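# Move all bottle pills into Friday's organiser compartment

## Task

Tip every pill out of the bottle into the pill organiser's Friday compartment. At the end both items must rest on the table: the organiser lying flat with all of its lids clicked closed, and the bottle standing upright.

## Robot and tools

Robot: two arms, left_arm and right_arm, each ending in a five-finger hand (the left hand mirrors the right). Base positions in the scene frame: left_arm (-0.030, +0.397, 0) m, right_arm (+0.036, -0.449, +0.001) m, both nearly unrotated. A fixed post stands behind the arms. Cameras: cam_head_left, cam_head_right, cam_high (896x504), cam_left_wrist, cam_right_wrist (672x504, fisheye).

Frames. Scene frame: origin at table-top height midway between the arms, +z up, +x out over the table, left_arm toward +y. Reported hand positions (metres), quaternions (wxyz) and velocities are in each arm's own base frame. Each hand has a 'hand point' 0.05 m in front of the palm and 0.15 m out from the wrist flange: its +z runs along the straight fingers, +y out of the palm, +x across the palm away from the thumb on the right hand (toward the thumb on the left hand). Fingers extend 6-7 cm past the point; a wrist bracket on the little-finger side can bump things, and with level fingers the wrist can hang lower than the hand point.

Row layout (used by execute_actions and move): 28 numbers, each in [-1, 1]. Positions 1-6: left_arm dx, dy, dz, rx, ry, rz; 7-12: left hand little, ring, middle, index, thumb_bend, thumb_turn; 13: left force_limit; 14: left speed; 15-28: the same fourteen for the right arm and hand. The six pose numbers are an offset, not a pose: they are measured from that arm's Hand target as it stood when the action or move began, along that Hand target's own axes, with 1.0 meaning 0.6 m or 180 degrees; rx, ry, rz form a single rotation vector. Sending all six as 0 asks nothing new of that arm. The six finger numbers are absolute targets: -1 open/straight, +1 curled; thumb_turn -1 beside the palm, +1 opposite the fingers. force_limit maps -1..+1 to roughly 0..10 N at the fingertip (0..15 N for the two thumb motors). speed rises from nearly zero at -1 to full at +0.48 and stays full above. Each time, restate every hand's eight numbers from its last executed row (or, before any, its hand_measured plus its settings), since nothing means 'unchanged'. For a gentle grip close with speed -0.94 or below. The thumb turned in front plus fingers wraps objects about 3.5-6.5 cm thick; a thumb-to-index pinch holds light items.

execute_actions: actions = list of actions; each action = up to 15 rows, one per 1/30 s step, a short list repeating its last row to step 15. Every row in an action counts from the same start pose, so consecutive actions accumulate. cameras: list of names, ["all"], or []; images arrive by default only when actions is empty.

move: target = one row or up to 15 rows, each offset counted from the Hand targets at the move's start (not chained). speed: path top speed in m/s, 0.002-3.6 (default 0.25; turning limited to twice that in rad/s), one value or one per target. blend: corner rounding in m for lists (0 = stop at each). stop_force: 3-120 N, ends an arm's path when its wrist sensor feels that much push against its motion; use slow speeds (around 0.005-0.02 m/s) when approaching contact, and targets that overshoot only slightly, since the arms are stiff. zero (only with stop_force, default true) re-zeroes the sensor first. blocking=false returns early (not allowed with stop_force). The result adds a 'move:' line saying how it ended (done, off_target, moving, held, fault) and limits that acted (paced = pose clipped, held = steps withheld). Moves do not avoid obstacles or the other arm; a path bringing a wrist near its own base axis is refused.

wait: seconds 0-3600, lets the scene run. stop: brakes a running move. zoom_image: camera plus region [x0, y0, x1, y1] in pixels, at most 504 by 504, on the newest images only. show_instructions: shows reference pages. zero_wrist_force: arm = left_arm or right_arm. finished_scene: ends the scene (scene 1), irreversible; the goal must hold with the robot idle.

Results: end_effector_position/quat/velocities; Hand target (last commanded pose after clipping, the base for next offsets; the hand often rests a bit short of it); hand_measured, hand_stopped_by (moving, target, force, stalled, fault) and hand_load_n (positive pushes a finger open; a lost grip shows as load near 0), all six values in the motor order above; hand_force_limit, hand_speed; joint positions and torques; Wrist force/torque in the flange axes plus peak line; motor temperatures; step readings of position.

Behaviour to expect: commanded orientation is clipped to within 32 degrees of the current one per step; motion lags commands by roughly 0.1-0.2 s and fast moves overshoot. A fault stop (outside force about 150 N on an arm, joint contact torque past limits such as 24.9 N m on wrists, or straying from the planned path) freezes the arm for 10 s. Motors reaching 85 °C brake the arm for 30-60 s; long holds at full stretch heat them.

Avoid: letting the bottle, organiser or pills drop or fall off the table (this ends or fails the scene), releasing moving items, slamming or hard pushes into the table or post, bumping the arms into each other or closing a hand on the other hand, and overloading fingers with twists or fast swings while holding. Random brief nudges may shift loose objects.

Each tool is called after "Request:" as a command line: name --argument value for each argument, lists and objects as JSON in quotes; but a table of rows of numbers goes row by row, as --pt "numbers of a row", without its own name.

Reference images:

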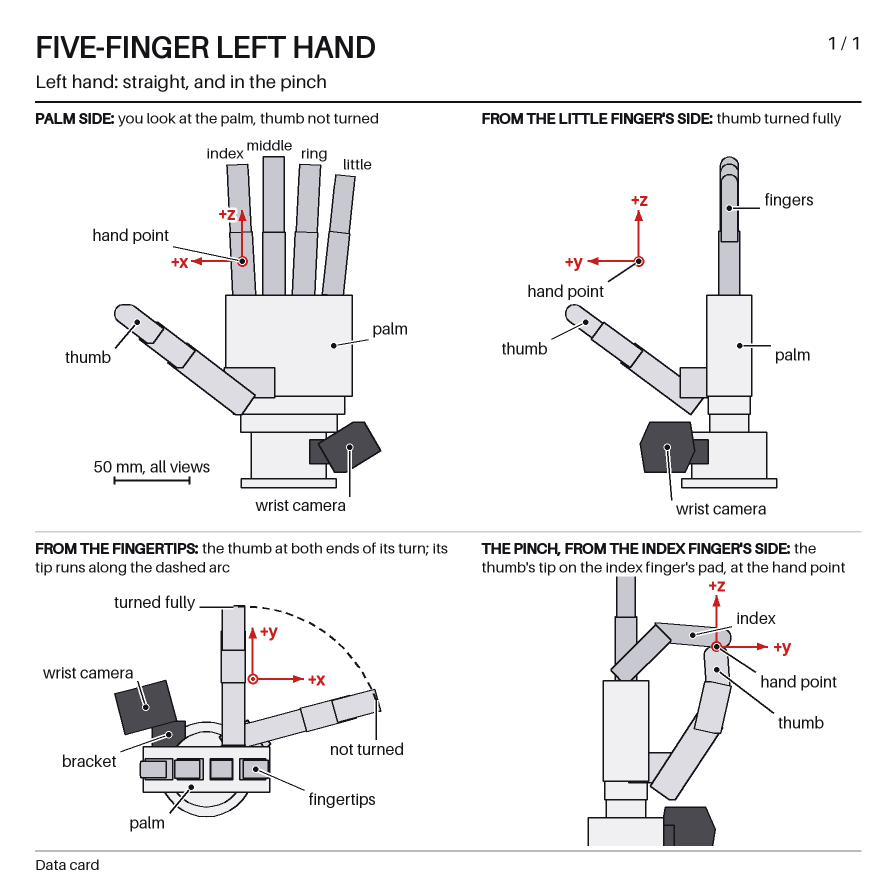

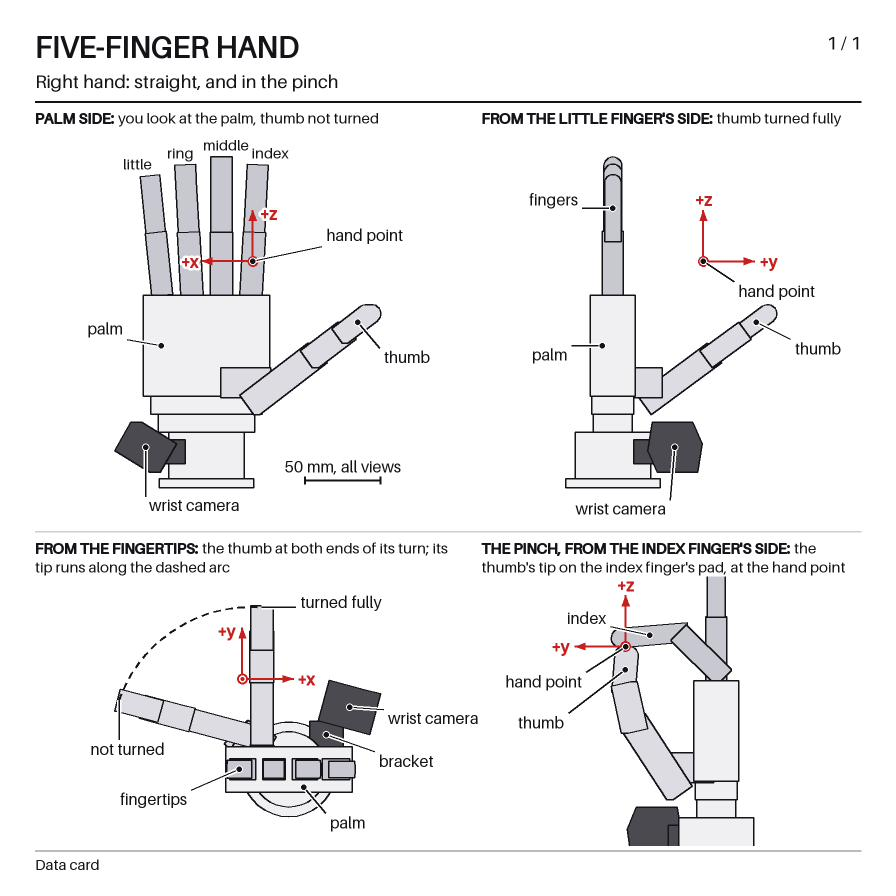

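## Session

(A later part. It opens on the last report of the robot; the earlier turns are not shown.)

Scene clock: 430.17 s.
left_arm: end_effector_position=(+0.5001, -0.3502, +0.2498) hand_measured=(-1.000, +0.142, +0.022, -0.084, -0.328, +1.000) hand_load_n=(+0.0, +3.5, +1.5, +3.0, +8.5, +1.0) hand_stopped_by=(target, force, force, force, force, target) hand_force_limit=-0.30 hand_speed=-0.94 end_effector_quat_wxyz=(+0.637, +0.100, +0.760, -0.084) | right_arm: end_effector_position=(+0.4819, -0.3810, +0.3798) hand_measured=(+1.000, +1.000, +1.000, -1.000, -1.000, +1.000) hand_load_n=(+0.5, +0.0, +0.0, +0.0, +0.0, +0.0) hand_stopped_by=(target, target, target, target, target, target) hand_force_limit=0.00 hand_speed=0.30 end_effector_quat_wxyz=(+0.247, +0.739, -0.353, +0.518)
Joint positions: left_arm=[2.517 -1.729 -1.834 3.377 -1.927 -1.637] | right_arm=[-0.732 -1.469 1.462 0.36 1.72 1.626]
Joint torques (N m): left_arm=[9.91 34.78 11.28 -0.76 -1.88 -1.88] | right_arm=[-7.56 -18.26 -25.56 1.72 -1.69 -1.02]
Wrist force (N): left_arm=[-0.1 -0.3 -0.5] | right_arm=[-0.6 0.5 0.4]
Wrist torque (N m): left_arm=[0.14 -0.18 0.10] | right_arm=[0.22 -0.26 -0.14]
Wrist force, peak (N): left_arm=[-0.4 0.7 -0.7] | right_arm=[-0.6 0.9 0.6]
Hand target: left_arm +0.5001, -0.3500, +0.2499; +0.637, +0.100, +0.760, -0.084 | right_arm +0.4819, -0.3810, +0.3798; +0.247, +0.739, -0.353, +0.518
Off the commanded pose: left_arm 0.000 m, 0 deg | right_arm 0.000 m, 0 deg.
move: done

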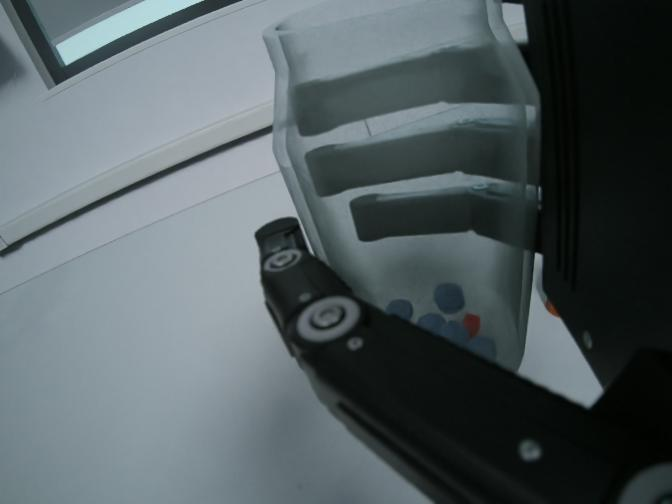

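Request:
move --pt "0.0257 0.39 -0.146 -0.164 0 -0.029 -1 0.4 0.4 0.4 0.3 1 -0.3 -0.94 -0.065 -0.3987 -0.1782 0.1305 0 -0.0475 1 1 1 -1 -1 1 0 0.3" --pt "0.0514 0.7833 -0.2917 -0.3283 0 -0.0579 -1 0.4 0.4 0.4 0.3 1 -0.3 -0.94 -0.2377 -0.7505 -0.6528 0.3132 0 -0.114 1 1 1 -1 -1 1 0 0.3" --speed 0.22 --blend 0.06 --cameras '["cam_left_wrist","cam_high","cam_head_left"]'

Scene clock: 435.87 s.
left_arm: end_effector_position=(+0.4502, +0.1498, +0.2498) hand_measured=(-1.000, +0.142, +0.022, -0.084, -0.328, +1.000) hand_load_n=(+0.0, +3.5, +2.0, +3.5, +9.0, +1.0) hand_stopped_by=(target, force, force, force, force, target) hand_force_limit=-0.30 hand_speed=-0.94 end_effector_quat_wxyz=(+0.594, -0.293, +0.708, +0.246) | right_arm: end_effector_position=(+0.5695, +0.2261, +0.3799) hand_measured=(+1.000, +1.000, +1.000, -1.000, -1.000, +1.000) hand_load_n=(+0.0, +0.0, +0.0, +0.0, +0.0, +0.0) hand_stopped_by=(target, target, target, target, target, target) hand_force_limit=0.00 hand_speed=0.30 end_effector_quat_wxyz=(-0.045, +0.817, +0.064, +0.572)
Joint positions: left_arm=[3.366 -1.487 -2.088 3.369 -2.122 -1.68] | right_arm=[0.315 -1.473 1.466 0.36 1.72 1.626]
Joint torques (N m): left_arm=[7.85 11.4 27.32 2.94 1.57 2.49] | right_arm=[8.08 -18.08 -25.5 2 2.51 1.52]
Wrist force (N): left_arm=[-0.2 0.0 -0.1] | right_arm=[-0.7 0.6 0.3]
Wrist torque (N m): left_arm=[0.15 -0.18 0.00] | right_arm=[0.24 -0.25 -0.26]
Wrist force, peak (N): left_arm=[-0.3 -1.2 -0.4] | right_arm=[-0.5 1.5 0.8]
Hand target: left_arm +0.4502, +0.1500, +0.2498; +0.594, -0.293, +0.708, +0.246 | right_arm +0.5696, +0.2263, +0.3799; -0.045, +0.817, +0.064, +0.572
Off the commanded pose: left_arm 0.000 m, 0 deg | right_arm 0.000 m, 0 deg.
move: done
Images, in order (width x height): cam_head_left 896x504, cam_high 896x504, cam_left_wrist 672x504.

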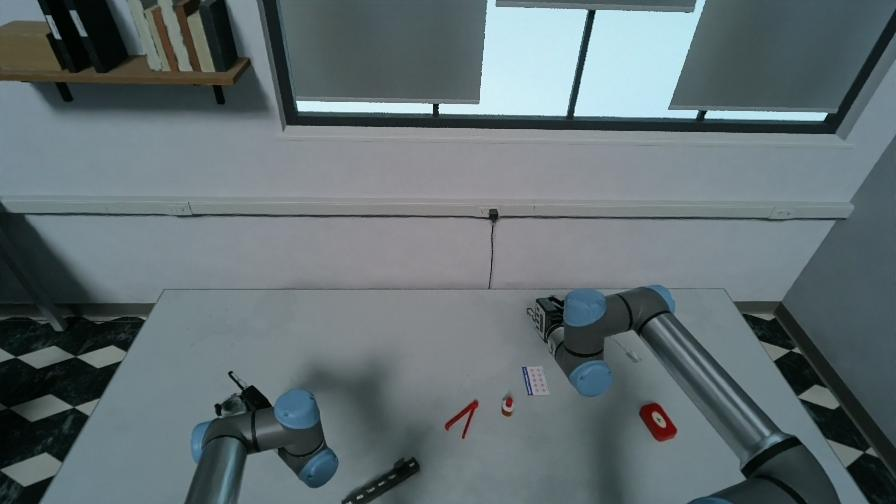

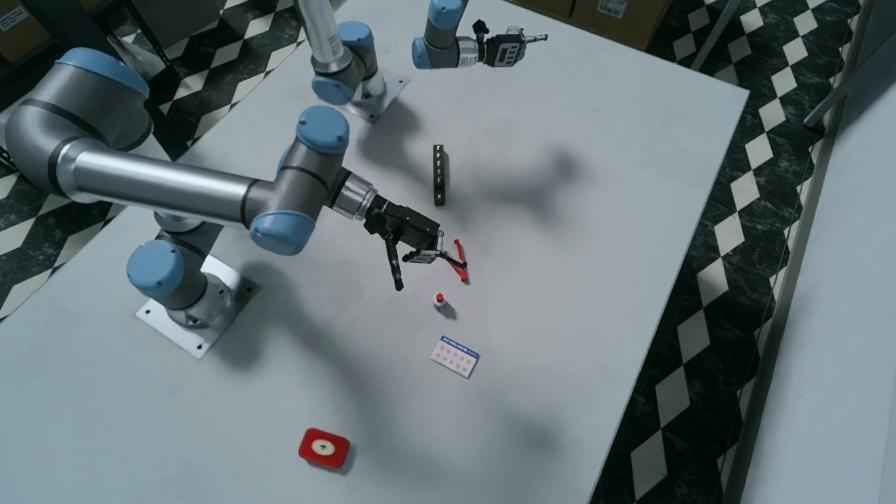

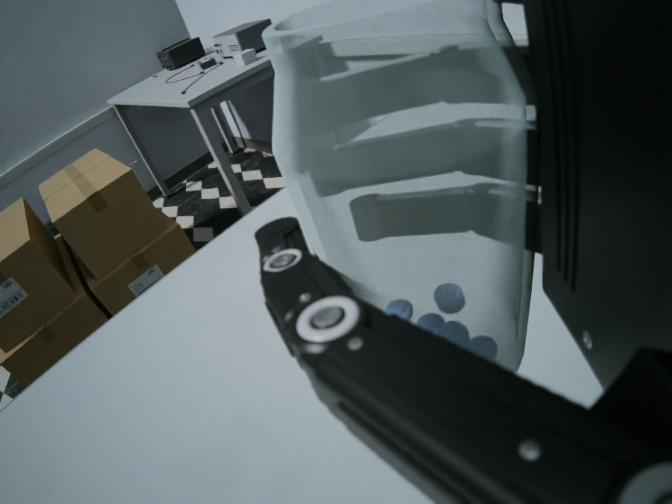

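Request:
move --target '[0,0,0,0,0,0,-1,0.4,0.4,0.4,0.3,1,-0.3,-0.94,-0.467,-0.4852,-0.1627,0.1827,0,-0.0665,1,1,1,-1,-1,1,0,0.3]' --speed 0.25 --cameras '["cam_right_wrist","cam_high"]'

Request:
zoom_image --camera "cam_right_wrist" --region '[80, 120, 380, 345]'

Scene clock: 441.10 s.
left_arm: end_effector_position=(+0.4502, +0.1500, +0.2498) hand_measured=(-1.000, +0.142, +0.022, -0.084, -0.328, +1.000) hand_load_n=(+0.0, +3.5, +1.5, +3.0, +9.0, +1.0) hand_stopped_by=(target, force, force, force, force, target) hand_force_limit=-0.30 hand_speed=-0.94 end_effector_quat_wxyz=(+0.594, -0.293, +0.708, +0.246) | right_arm: end_effector_position=(+0.3388, +0.4844, +0.1501) hand_measured=(+1.000, +1.000, +1.000, -1.000, -1.000, +1.000) hand_load_n=(+0.0, +0.0, +0.0, +0.0, +0.0, +0.5) hand_stopped_by=(target, target, target, target, target, target) hand_force_limit=0.00 hand_speed=0.30 end_effector_quat_wxyz=(-0.215, +0.760, +0.307, +0.532)
Joint positions: left_arm=[3.367 -1.487 -2.088 3.369 -2.122 -1.68] | right_arm=[0.878 -1.375 1.973 -0.248 1.674 1.609]
Joint torques (N m): left_arm=[7.9 9.08 25.03 2.98 1.52 2.49] | right_arm=[9.38 -18.81 -23.03 -3.63 2.51 -2.13]
Wrist force (N): left_arm=[-0.3 0.0 0.0] | right_arm=[-0.4 0.6 0.5]
Wrist torque (N m): left_arm=[0.14 -0.16 0.00] | right_arm=[0.25 -0.26 -0.14]
Wrist force, peak (N): left_arm=[-0.7 -0.1 0.3] | right_arm=[0.0 1.6 0.5]
Hand target: left_arm +0.4502, +0.1500, +0.2498; +0.594, -0.293, +0.708, +0.246 | right_arm +0.3388, +0.4846, +0.1500; -0.215, +0.760, +0.307, +0.532
Off the commanded pose: left_arm 0.000 m, 0 deg | right_arm 0.000 m, 0 deg.
move: done
Images, in order (width x height): cam_high 896x504, cam_right_wrist 672x504.

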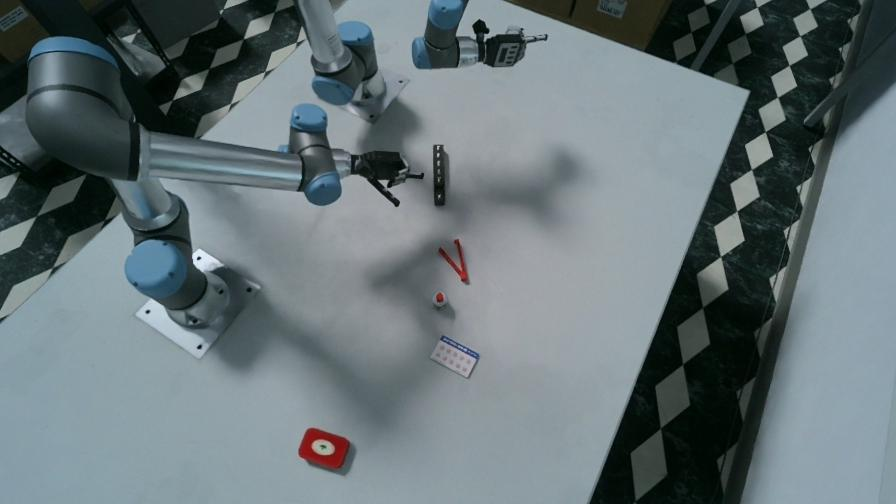

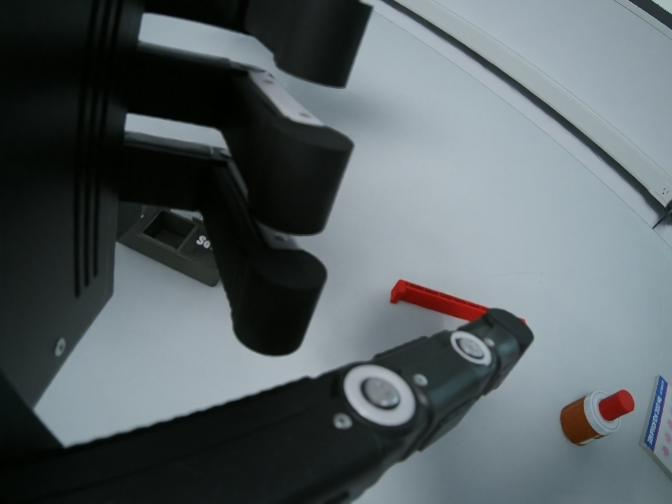

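Scaled by 1.680 from the camera's image (finer frame: 960x720).

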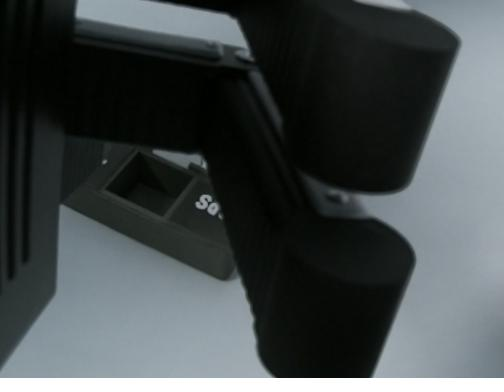

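Request:
move --target '[0,0,0,0,0,0,-1,0.4,0.4,0.4,0.3,1,-0.3,-0.94,-0.1797,0.0035,0.0713,0,0,0,1,1,1,-1,-1,1,0,0.3]' --speed 0.1 --stop_force 8 --cameras '["cam_right_wrist"]'

Scene clock: 448.13 s.
left_arm: end_effector_position=(+0.4502, +0.1500, +0.2498) hand_measured=(-1.000, +0.142, +0.022, -0.084, -0.328, +1.000) hand_load_n=(+0.0, +3.5, +1.5, +3.5, +9.0, +1.0) hand_stopped_by=(target, force, force, force, force, target) hand_force_limit=-0.30 hand_speed=-0.94 end_effector_quat_wxyz=(+0.594, -0.293, +0.708, +0.246) | right_arm: end_effector_position=(+0.3426, +0.4854, +0.0341) hand_measured=(+1.000, +1.000, +1.000, -1.000, -1.000, +1.000) hand_load_n=(+0.0, +0.0, +0.0, +0.0, +0.0, +0.5) hand_stopped_by=(target, target, target, target, target, target) hand_force_limit=0.00 hand_speed=0.30 end_effector_quat_wxyz=(-0.215, +0.760, +0.307, +0.532)
Joint positions: left_arm=[3.367 -1.487 -2.088 3.369 -2.122 -1.68] | right_arm=[0.872 -1.162 2.074 -0.561 1.668 1.607]
Joint torques (N m): left_arm=[7.76 10.96 26.08 2.69 1.62 2.46] | right_arm=[-7.33 -23.95 -5.09 -3.5 -2.07 -1.94]
Wrist force (N): left_arm=[-0.2 -0.3 0.1] | right_arm=[-0.4 0.8 0.1]
Wrist torque (N m): left_arm=[0.10 -0.17 0.01] | right_arm=[0.30 -0.26 -0.15]
Wrist force, peak (N): left_arm=[-0.7 -0.1 -0.3] | right_arm=[-0.3 0.4 0.9]
Hand target: left_arm +0.4502, +0.1500, +0.2498; +0.594, -0.293, +0.708, +0.246 | right_arm +0.3426, +0.4854, +0.0341; -0.215, +0.760, +0.307, +0.532
Off the commanded pose: left_arm 0.000 m, 0 deg | right_arm 0.000 m, 0 deg.
move: done

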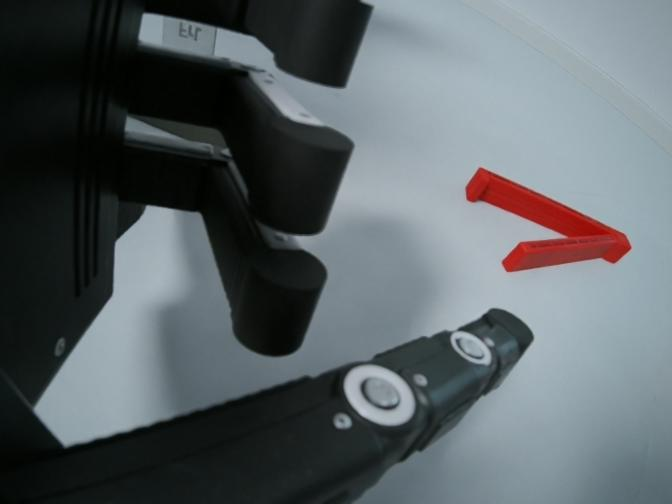

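Request:
move --pt "0 0 0 0 0 0 -1 0.4 0.4 0.4 0.3 1 -0.3 -0.94 0.0125 0.0090 0.0343 0 0 0 1 1 1 -1 -1 1 0 0.3" --pt "0 0 0 0 0 0 -1 0.4 0.4 0.4 0.3 1 -0.3 -0.94 0.0335 0.0262 0.0921 0 0 0 1 1 1 -1 -1 1 0 0.3" --pt "0 0 0 0 0 0 -1 0.4 0.4 0.4 0.3 1 -0.3 -0.94 0.0554 0.0272 0.1522 0 0 0 1 1 1 -1 -1 1 0 0.3" --speed 0.025 --blend 0.004 --stop_force 9 --cameras '["cam_right_wrist","cam_high"]'

Request:
zoom_image --camera "cam_high" --region '[380, 120, 500, 230]'

Scene clock: 454.63 s.
left_arm: end_effector_position=(+0.4502, +0.1500, +0.2498) hand_measured=(-1.000, +0.142, +0.022, -0.084, -0.328, +1.000) hand_load_n=(+0.0, +3.5, +1.5, +3.0, +9.0, +1.0) hand_stopped_by=(target, force, force, force, force, target) hand_force_limit=-0.30 hand_speed=-0.94 end_effector_quat_wxyz=(+0.594, -0.293, +0.708, +0.246) | right_arm: end_effector_position=(+0.4239, +0.5412, +0.0341) hand_measured=(+1.000, +1.000, +1.000, -1.000, -1.000, +1.000) hand_load_n=(+0.0, +0.0, +0.0, +0.0, -0.5, +0.0) hand_stopped_by=(target, target, target, target, target, target) hand_force_limit=0.00 hand_speed=0.30 end_effector_quat_wxyz=(-0.215, +0.760, +0.307, +0.532)
Joint positions: left_arm=[3.367 -1.487 -2.088 3.369 -2.122 -1.68] | right_arm=[0.815 -1.016 1.816 -0.451 1.615 1.587]
Joint torques (N m): left_arm=[6.7 10.16 25.71 2.44 1.55 2.16] | right_arm=[-7.72 -31.05 -20.3 1.92 -1.87 -1.91]
Wrist force (N): left_arm=[-0.4 -0.1 -0.1] | right_arm=[-0.4 0.5 0.4]
Wrist torque (N m): left_arm=[0.14 -0.14 -0.01] | right_arm=[0.19 -0.29 -0.15]
Wrist force, peak (N): left_arm=[-0.6 -0.1 -0.5] | right_arm=[-0.7 0.5 0.4]
Hand target: left_arm +0.4502, +0.1500, +0.2498; +0.594, -0.293, +0.708, +0.246 | right_arm +0.4239, +0.5412, +0.0341; -0.215, +0.760, +0.307, +0.532
Off the commanded pose: left_arm 0.000 m, 0 deg | right_arm 0.000 m, 0 deg.
move: done
Images, in order (width x height): cam_high 896x504, cam_right_wrist 672x504.

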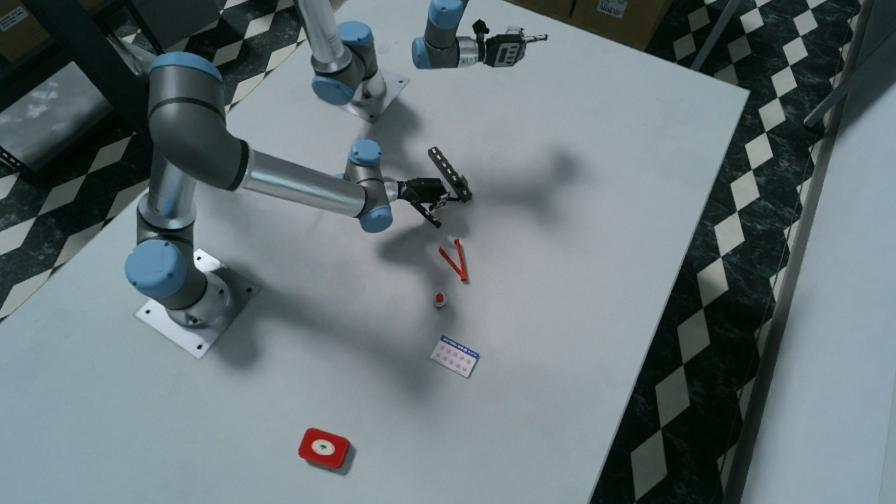

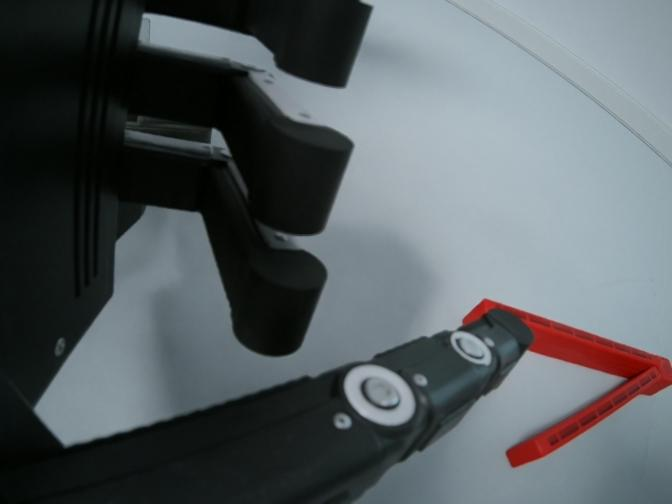

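Scaled by 4.200.

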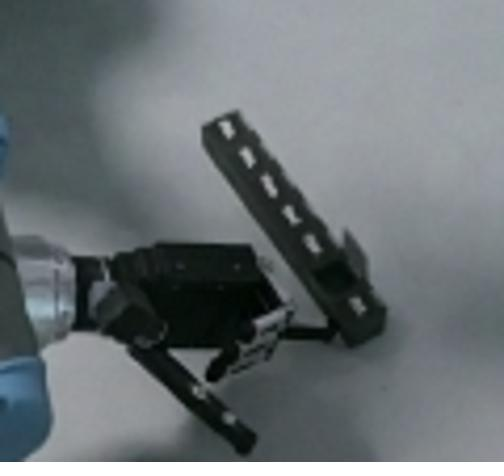

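Request:
move --pt "0 0 0 0 0 0 -1 0.4 0.4 0.4 0.3 1 -0.3 -0.94 0.0212 -0.0157 0.0583 0 0 0 1 1 1 -1 -1 1 0 0.3" --pt "0 0 0 0 0 0 -1 0.4 0.4 0.4 0.3 1 -0.3 -0.94 0.0403 -0.0470 0.1106 0 0 0 1 1 1 -1 -1 1 0 0.3" --speed 0.025 --blend 0.004 --stop_force 9 --cameras '["cam_right_wrist","cam_high"]'

Request:
zoom_image --camera "cam_high" --region '[380, 120, 500, 230]'

Scene clock: 459.67 s.
left_arm: end_effector_position=(+0.4502, +0.1500, +0.2498) hand_measured=(-1.000, +0.142, +0.022, -0.084, -0.328, +1.000) hand_load_n=(+0.0, +3.5, +1.5, +3.5, +9.0, +1.0) hand_stopped_by=(target, force, force, force, force, target) hand_force_limit=-0.30 hand_speed=-0.94 end_effector_quat_wxyz=(+0.594, -0.293, +0.708, +0.246) | right_arm: end_effector_position=(+0.4551, +0.6105, +0.0341) hand_measured=(+1.000, +1.000, +1.000, -1.000, -1.000, +1.000) hand_load_n=(+0.0, +0.0, +0.0, +0.0, +0.0, +0.5) hand_stopped_by=(target, target, target, target, target, target) hand_force_limit=0.00 hand_speed=0.30 end_effector_quat_wxyz=(-0.215, +0.760, +0.307, +0.532)
Joint positions: left_arm=[3.367 -1.487 -2.088 3.369 -2.122 -1.68] | right_arm=[0.861 -0.878 1.56 -0.332 1.659 1.603]
Joint torques (N m): left_arm=[7.24 12.23 26.7 2.15 1.48 2.11] | right_arm=[8.52 -37.74 -20.52 1.92 2.49 1.4]
Wrist force (N): left_arm=[-0.3 -0.2 -0.2] | right_arm=[-0.1 0.4 0.5]
Wrist torque (N m): left_arm=[0.13 -0.16 0.00] | right_arm=[0.20 -0.34 -0.24]
Wrist force, peak (N): left_arm=[-0.6 -0.1 -0.2] | right_arm=[-0.6 0.7 0.3]
Hand target: left_arm +0.4502, +0.1500, +0.2498; +0.594, -0.293, +0.708, +0.246 | right_arm +0.4551, +0.6105, +0.0341; -0.215, +0.760, +0.307, +0.532
Off the commanded pose: left_arm 0.000 m, 0 deg | right_arm 0.000 m, 0 deg.
move: done
Images, in order (width x height): cam_high 896x504, cam_right_wrist 672x504.

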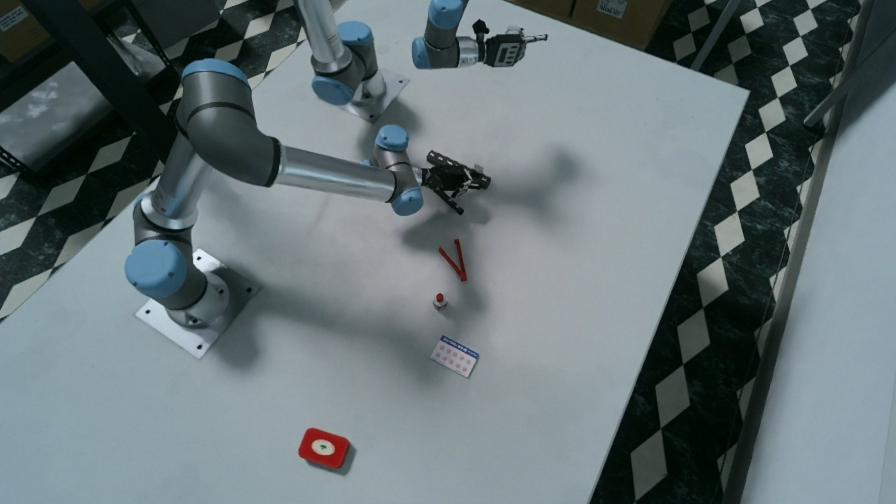

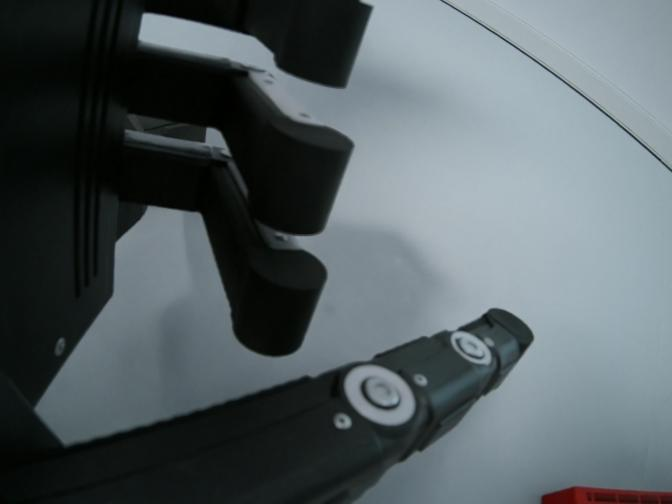

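Scaled by 4.200.

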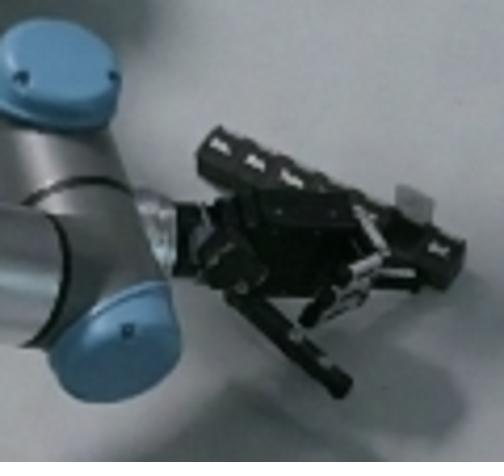

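Request:
move --pt "0 0 0 0 0 0 -1 0.4 0.4 0.4 0.3 1 -0.3 -0.94 -0.0198 0.06 -0.0543 0 0 0 1 1 1 -1 -1 1 0 0.3" --pt "0 0 0 0 0 0 -1 0.4 0.4 0.4 0.3 1 -0.3 -0.94 0.2413 0.0983 -0.3117 0 0 0 1 1 1 -1 -1 1 0 0.3" --pt "0 0 0 0 0 0 -1 0.4 0.4 0.4 0.3 1 -0.3 -0.94 0.4375 0.5952 -0.4837 -0.1827 0 0.0665 1 1 1 -1 -1 1 0 0.3" --speed '[0.08,0.2,0.3]' --blend '[0.01,0.04,0]' --cameras '["cam_right_wrist","cam_high","cam_head_left","cam_head_right"]'

Request:
zoom_image --camera "cam_high" --region '[400, 120, 510, 220]'

Request:
zoom_image --camera "cam_head_right" --region '[320, 400, 470, 504]'

Scene clock: 464.83 s.
left_arm: end_effector_position=(+0.4502, +0.1500, +0.2498) hand_measured=(-1.000, +0.142, +0.022, -0.084, -0.328, +1.000) hand_load_n=(+0.0, +3.5, +1.5, +3.0, +9.0, +1.0) hand_stopped_by=(target, force, force, force, force, target) hand_force_limit=-0.30 hand_speed=-0.94 end_effector_quat_wxyz=(+0.594, -0.293, +0.708, +0.246) | right_arm: end_effector_position=(+0.5715, +0.2265, +0.3799) hand_measured=(+1.000, +1.000, +1.000, -1.000, -1.000, +1.000) hand_load_n=(+0.5, +0.0, +0.0, +0.0, +0.0, +0.0) hand_stopped_by=(target, target, target, target, target, target) hand_force_limit=0.00 hand_speed=0.30 end_effector_quat_wxyz=(-0.045, +0.817, +0.064, +0.572)
Joint positions: left_arm=[3.367 -1.487 -2.088 3.369 -2.122 -1.68] | right_arm=[0.314 -1.469 1.462 0.36 1.718 1.625]
Joint torques (N m): left_arm=[7.69 10.9 25.64 1.97 1.48 2.28] | right_arm=[-7.53 -18.48 -25.35 1.74 2.53 1.41]
Wrist force (N): left_arm=[-0.3 -0.2 -0.1] | right_arm=[-0.3 0.7 0.4]
Wrist torque (N m): left_arm=[0.12 -0.15 0.00] | right_arm=[0.25 -0.32 -0.22]
Wrist force, peak (N): left_arm=[-0.7 0.0 -0.3] | right_arm=[0.1 1.7 0.7]
Hand target: left_arm +0.4502, +0.1500, +0.2498; +0.594, -0.293, +0.708, +0.246 | right_arm +0.5715, +0.2265, +0.3800; -0.045, +0.817, +0.064, +0.572
Off the commanded pose: left_arm 0.000 m, 0 deg | right_arm 0.000 m, 0 deg.
move: done
Images, in order (width x height): cam_head_left 896x504, cam_head_right 896x504, cam_high 896x504, cam_right_wrist 672x504.

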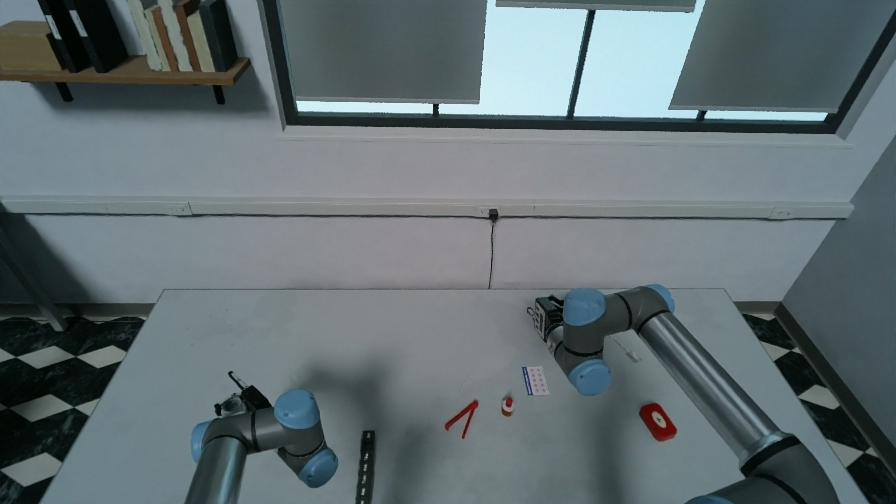

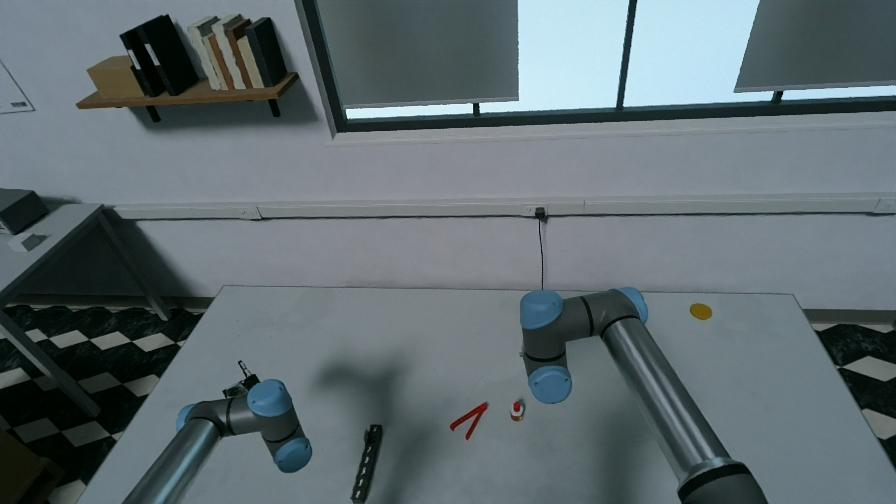

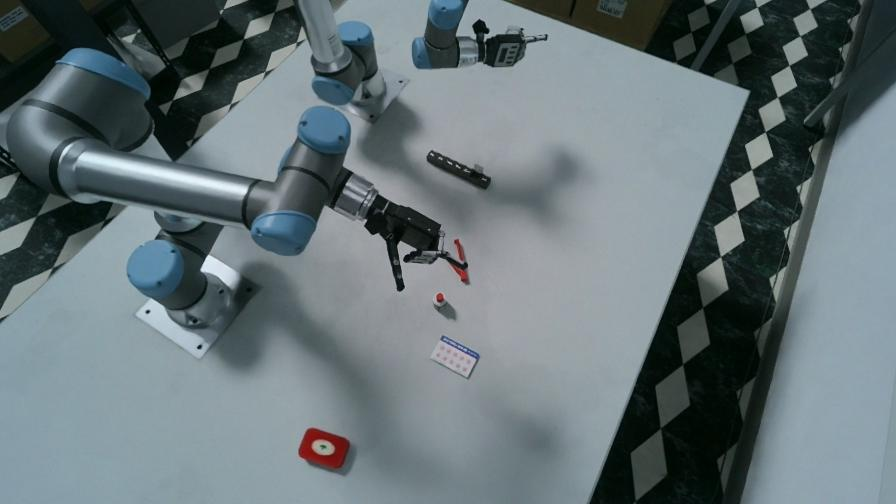

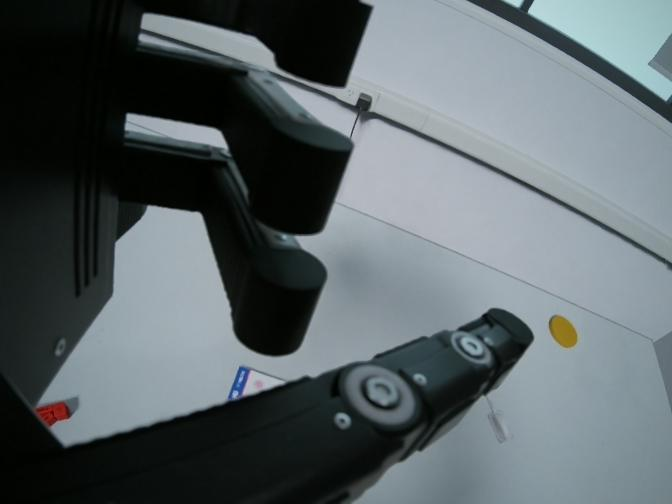

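Scaled by 4.582.

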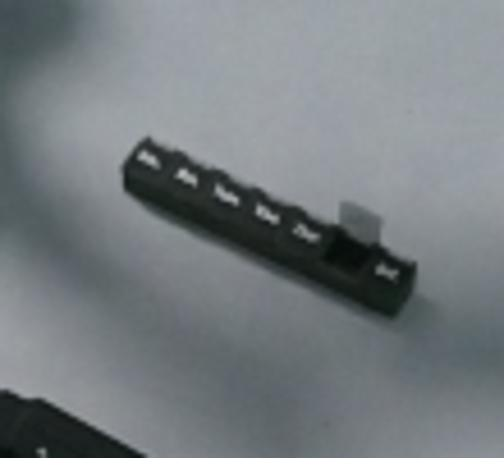

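Scaled by 3.360.

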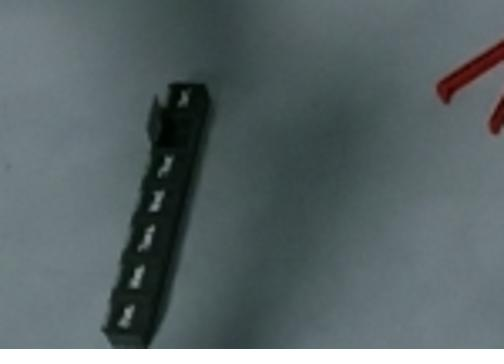

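Request:
move --target '[0.1167,-0.4360,-0.3743,0.1368,0,0.0241,-1,0.4,0.4,0.4,0.3,1,-0.3,-0.94,0,0,0,0,0,0,1,1,1,-1,-1,1,0,0.3]' --speed 0.18 --cameras '["cam_left_wrist","cam_high"]'

Request:
zoom_image --camera "cam_left_wrist" --region '[0, 200, 400, 504]'

Scene clock: 471.13 s.
left_arm: end_effector_position=(+0.4701, -0.1998, +0.2199) hand_measured=(-1.000, +0.142, +0.022, -0.084, -0.328, +1.000) hand_load_n=(+0.0, +3.5, +1.5, +3.5, +8.5, +1.5) hand_stopped_by=(target, force, force, force, force, target) hand_force_limit=-0.30 hand_speed=-0.94 end_effector_quat_wxyz=(+0.633, -0.133, +0.755, +0.112) end_effector_velocity=(+0.001, -0.002, +0.000) end_effector_angular_velocity=(-0.001, -0.001, -0.002) | right_arm: end_effector_position=(+0.5715, +0.2265, +0.3800) hand_measured=(+1.000, +1.000, +1.000, -1.000, -1.000, +1.000) hand_load_n=(+0.0, +0.0, +0.0, +0.0, +0.0, +0.0) hand_stopped_by=(target, target, target, target, target, target) hand_force_limit=0.00 hand_speed=0.30 end_effector_quat_wxyz=(-0.045, +0.817, +0.064, +0.572)
Joint positions: left_arm=[2.549 -1.791 -1.85 3.349 -2.492 -1.806] | right_arm=[0.314 -1.468 1.461 0.36 1.719 1.625]
Joint velocities: left_arm=[-0.003 -0.003 0.005 -0.001 -0.001 -0.001] | right_arm=[within noise]
Joint torques (N m): left_arm=[-9.66 20.76 25.43 -1.44 -2.02 -2.27] | right_arm=[-7.09 -18.32 -25.19 2.02 2.63 1.52]
Wrist force (N): left_arm=[-0.5 0.1 -0.3] | right_arm=[-0.5 0.9 0.5]
Wrist torque (N m): left_arm=[0.20 -0.13 0.07] | right_arm=[0.27 -0.29 -0.22]
Wrist force, peak (N): left_arm=[-0.5 -0.8 -0.6] | right_arm=[-0.4 1.0 0.7]
Hand target: left_arm +0.4702, -0.2000, +0.2199; +0.633, -0.133, +0.755, +0.111 | right_arm +0.5715, +0.2265, +0.3800; -0.045, +0.817, +0.064, +0.572
Off the commanded pose: left_arm 0.000 m, 0 deg | right_arm 0.000 m, 0 deg.
move: done
Images, in order (width x height): cam_high 896x504, cam_left_wrist 672x504.

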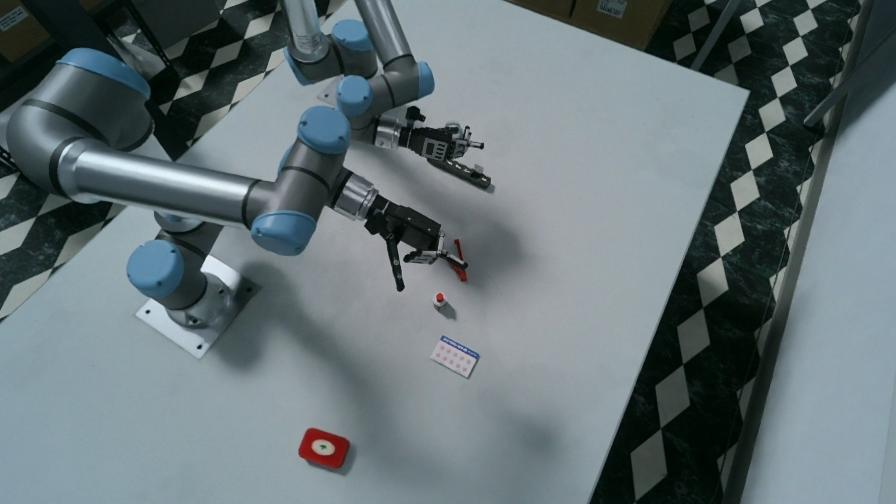

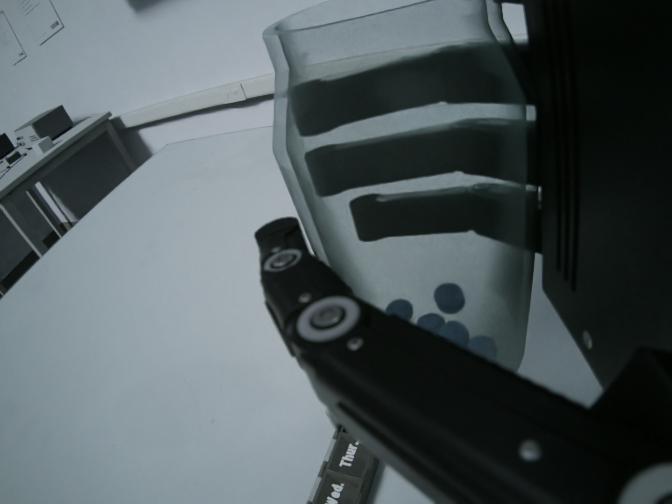

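Scaled by 1.260 from the camera's image (finer frame: 960x720).

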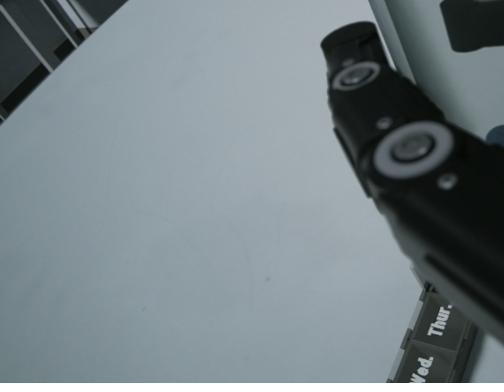

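Request:
move --target '[0.0544,-0.0968,-0.1162,0.0547,0,0.0096,-1,0.4,0.4,0.4,0.3,1,-0.3,-0.94,0,0,0,0,0,0,1,1,1,-1,-1,1,0,0.3]' --speed 0.12 --cameras '["cam_left_wrist"]'

Request:
zoom_image --camera "cam_left_wrist" --region '[150, 300, 400, 504]'

Scene clock: 474.43 s.
left_arm: end_effector_position=(+0.4202, -0.2798, +0.1999) hand_measured=(-1.000, +0.142, +0.022, -0.084, -0.328, +1.000) hand_load_n=(+0.0, +3.5, +1.5, +3.5, +9.0, +1.5) hand_stopped_by=(target, force, force, force, force, target) hand_force_limit=-0.30 hand_speed=-0.94 end_effector_quat_wxyz=(+0.640, -0.067, +0.763, +0.056) | right_arm: end_effector_position=(+0.5715, +0.2265, +0.3800) hand_measured=(+1.000, +1.000, +1.000, -1.000, -1.000, +1.000) hand_load_n=(+0.0, +0.0, +0.0, +0.0, +0.0, +0.5) hand_stopped_by=(target, target, target, target, target, target) hand_force_limit=0.00 hand_speed=0.30 end_effector_quat_wxyz=(-0.045, +0.817, +0.064, +0.572)
Joint positions: left_arm=[2.358 -1.812 -1.883 3.396 -2.508 -1.814] | right_arm=[0.314 -1.468 1.461 0.36 1.719 1.625]
Joint torques (N m): left_arm=[-11.8 23.05 24.12 2.23 -2.06 -2.05] | right_arm=[-6.76 -18.83 -25.57 1.84 2.46 1.42]
Wrist force (N): left_arm=[-0.3 -0.1 -0.5] | right_arm=[-0.5 0.6 0.5]
Wrist torque (N m): left_arm=[0.20 -0.15 0.10] | right_arm=[0.23 -0.28 -0.24]
Wrist force, peak (N): left_arm=[-0.3 -0.6 -0.9] | right_arm=[-0.8 0.7 0.3]
Hand target: left_arm +0.4202, -0.2800, +0.1999; +0.640, -0.067, +0.763, +0.056 | right_arm +0.5715, +0.2265, +0.3800; -0.045, +0.817, +0.064, +0.572
Off the commanded pose: left_arm 0.000 m, 0 deg | right_arm 0.000 m, 0 deg.
move: done

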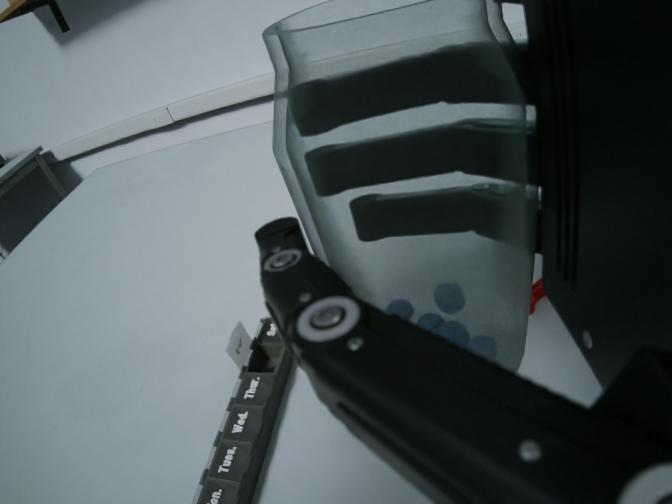

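Scaled by 2.016 from the camera's image (finer frame: 960x720).

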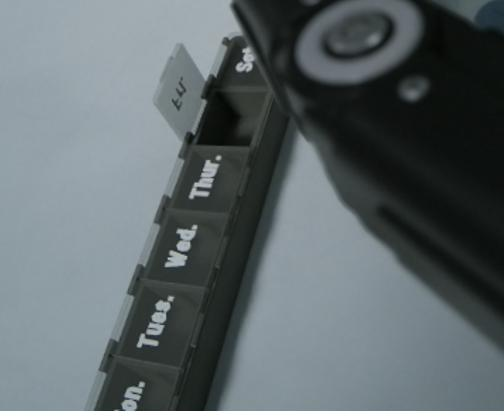

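Request:
move --target '[0.0705,0.0478,0.1753,-0.0385,0.1288,-0.3814,-1,0.4,0.4,0.4,0.3,1,-0.3,-0.94,0,0,0,0,0,0,1,1,1,-1,-1,1,0,0.3]' --speed 0.18 --cameras '["cam_left_wrist","cam_high"]'

Request:
zoom_image --camera "cam_left_wrist" --region '[0, 60, 240, 300]'

Scene clock: 497.37 s.
left_arm: end_effector_position=(+0.5099, -0.2351, +0.1400) hand_measured=(-1.000, +0.142, +0.022, -0.084, -0.328, +1.000) hand_load_n=(+0.0, +3.5, +1.5, +3.0, +9.0, +1.0) hand_stopped_by=(target, force, force, force, force, target) hand_force_limit=-0.30 hand_speed=-0.94 end_effector_quat_wxyz=(+0.399, -0.528, +0.695, -0.283) | right_arm: end_effector_position=(+0.5715, +0.2265, +0.3800) hand_measured=(+1.000, +1.000, +1.000, -1.000, -1.000, +1.000) hand_load_n=(+0.0, +0.0, +0.0, +0.0, +0.0, +0.5) hand_stopped_by=(target, target, target, target, target, target) hand_force_limit=0.00 hand_speed=0.30 end_effector_quat_wxyz=(-0.045, +0.817, +0.064, +0.572)
Joint positions: left_arm=[2.873 -1.76 -1.826 3.016 -1.827 -2.998] | right_arm=[0.314 -1.468 1.461 0.36 1.719 1.625]
Joint torques (N m): left_arm=[7.28 32.9 10.22 2.1 1.69 -1.84] | right_arm=[-2.9 -18.79 -25.26 2.06 2.49 1.24]
Wrist force (N): left_arm=[-0.6 1.8 -0.3] | right_arm=[-0.5 0.6 0.5]
Wrist torque (N m): left_arm=[0.63 0.07 0.02] | right_arm=[0.23 -0.27 -0.24]
Wrist force, peak (N): left_arm=[-0.7 1.8 -0.2] | right_arm=[-0.5 1.0 0.7]
Hand target: left_arm +0.5100, -0.2351, +0.1400; +0.399, -0.528, +0.695, -0.283 | right_arm +0.5715, +0.2265, +0.3800; -0.045, +0.817, +0.064, +0.572
Off the commanded pose: left_arm 0.000 m, 0 deg | right_arm 0.000 m, 0 deg.
move: done
Images, in order (width x height): cam_high 896x504, cam_left_wrist 672x504.

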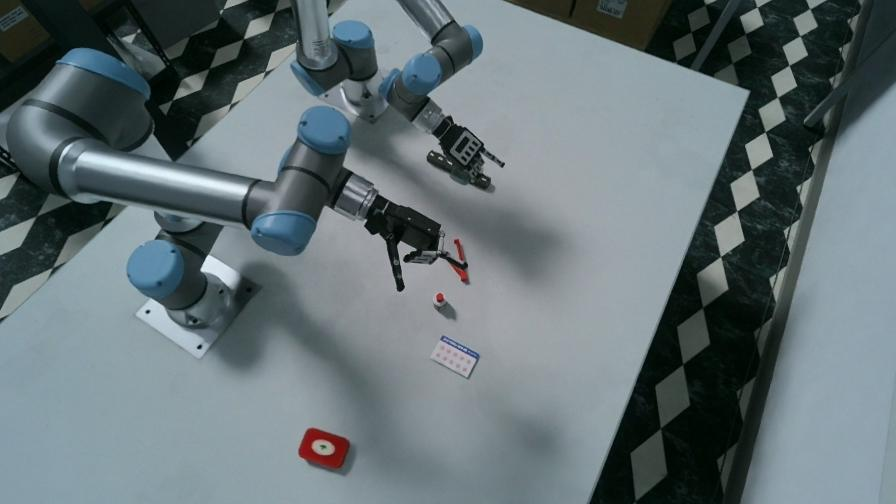

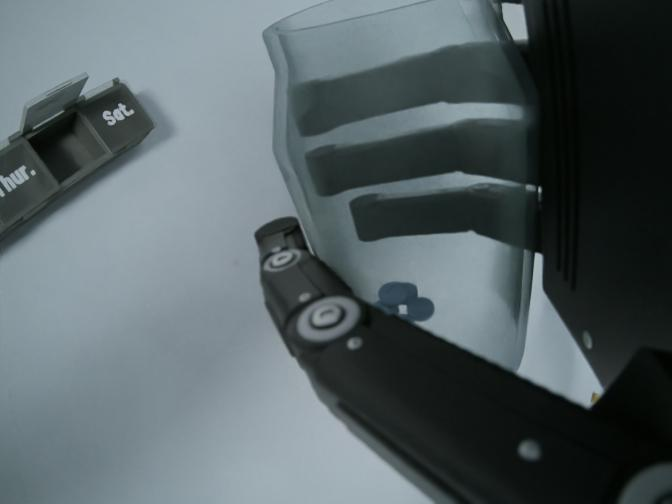

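Scaled by 2.100 from the camera's image (finer frame: 960x720).

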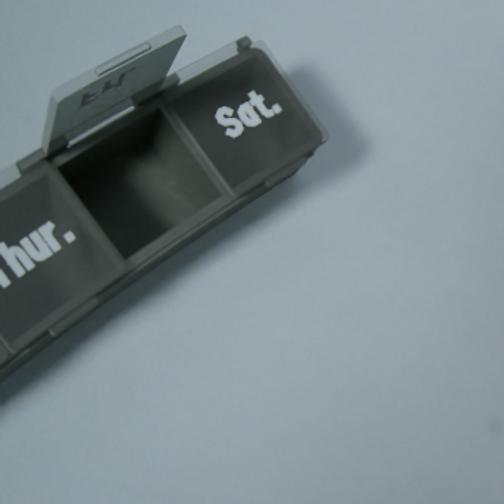

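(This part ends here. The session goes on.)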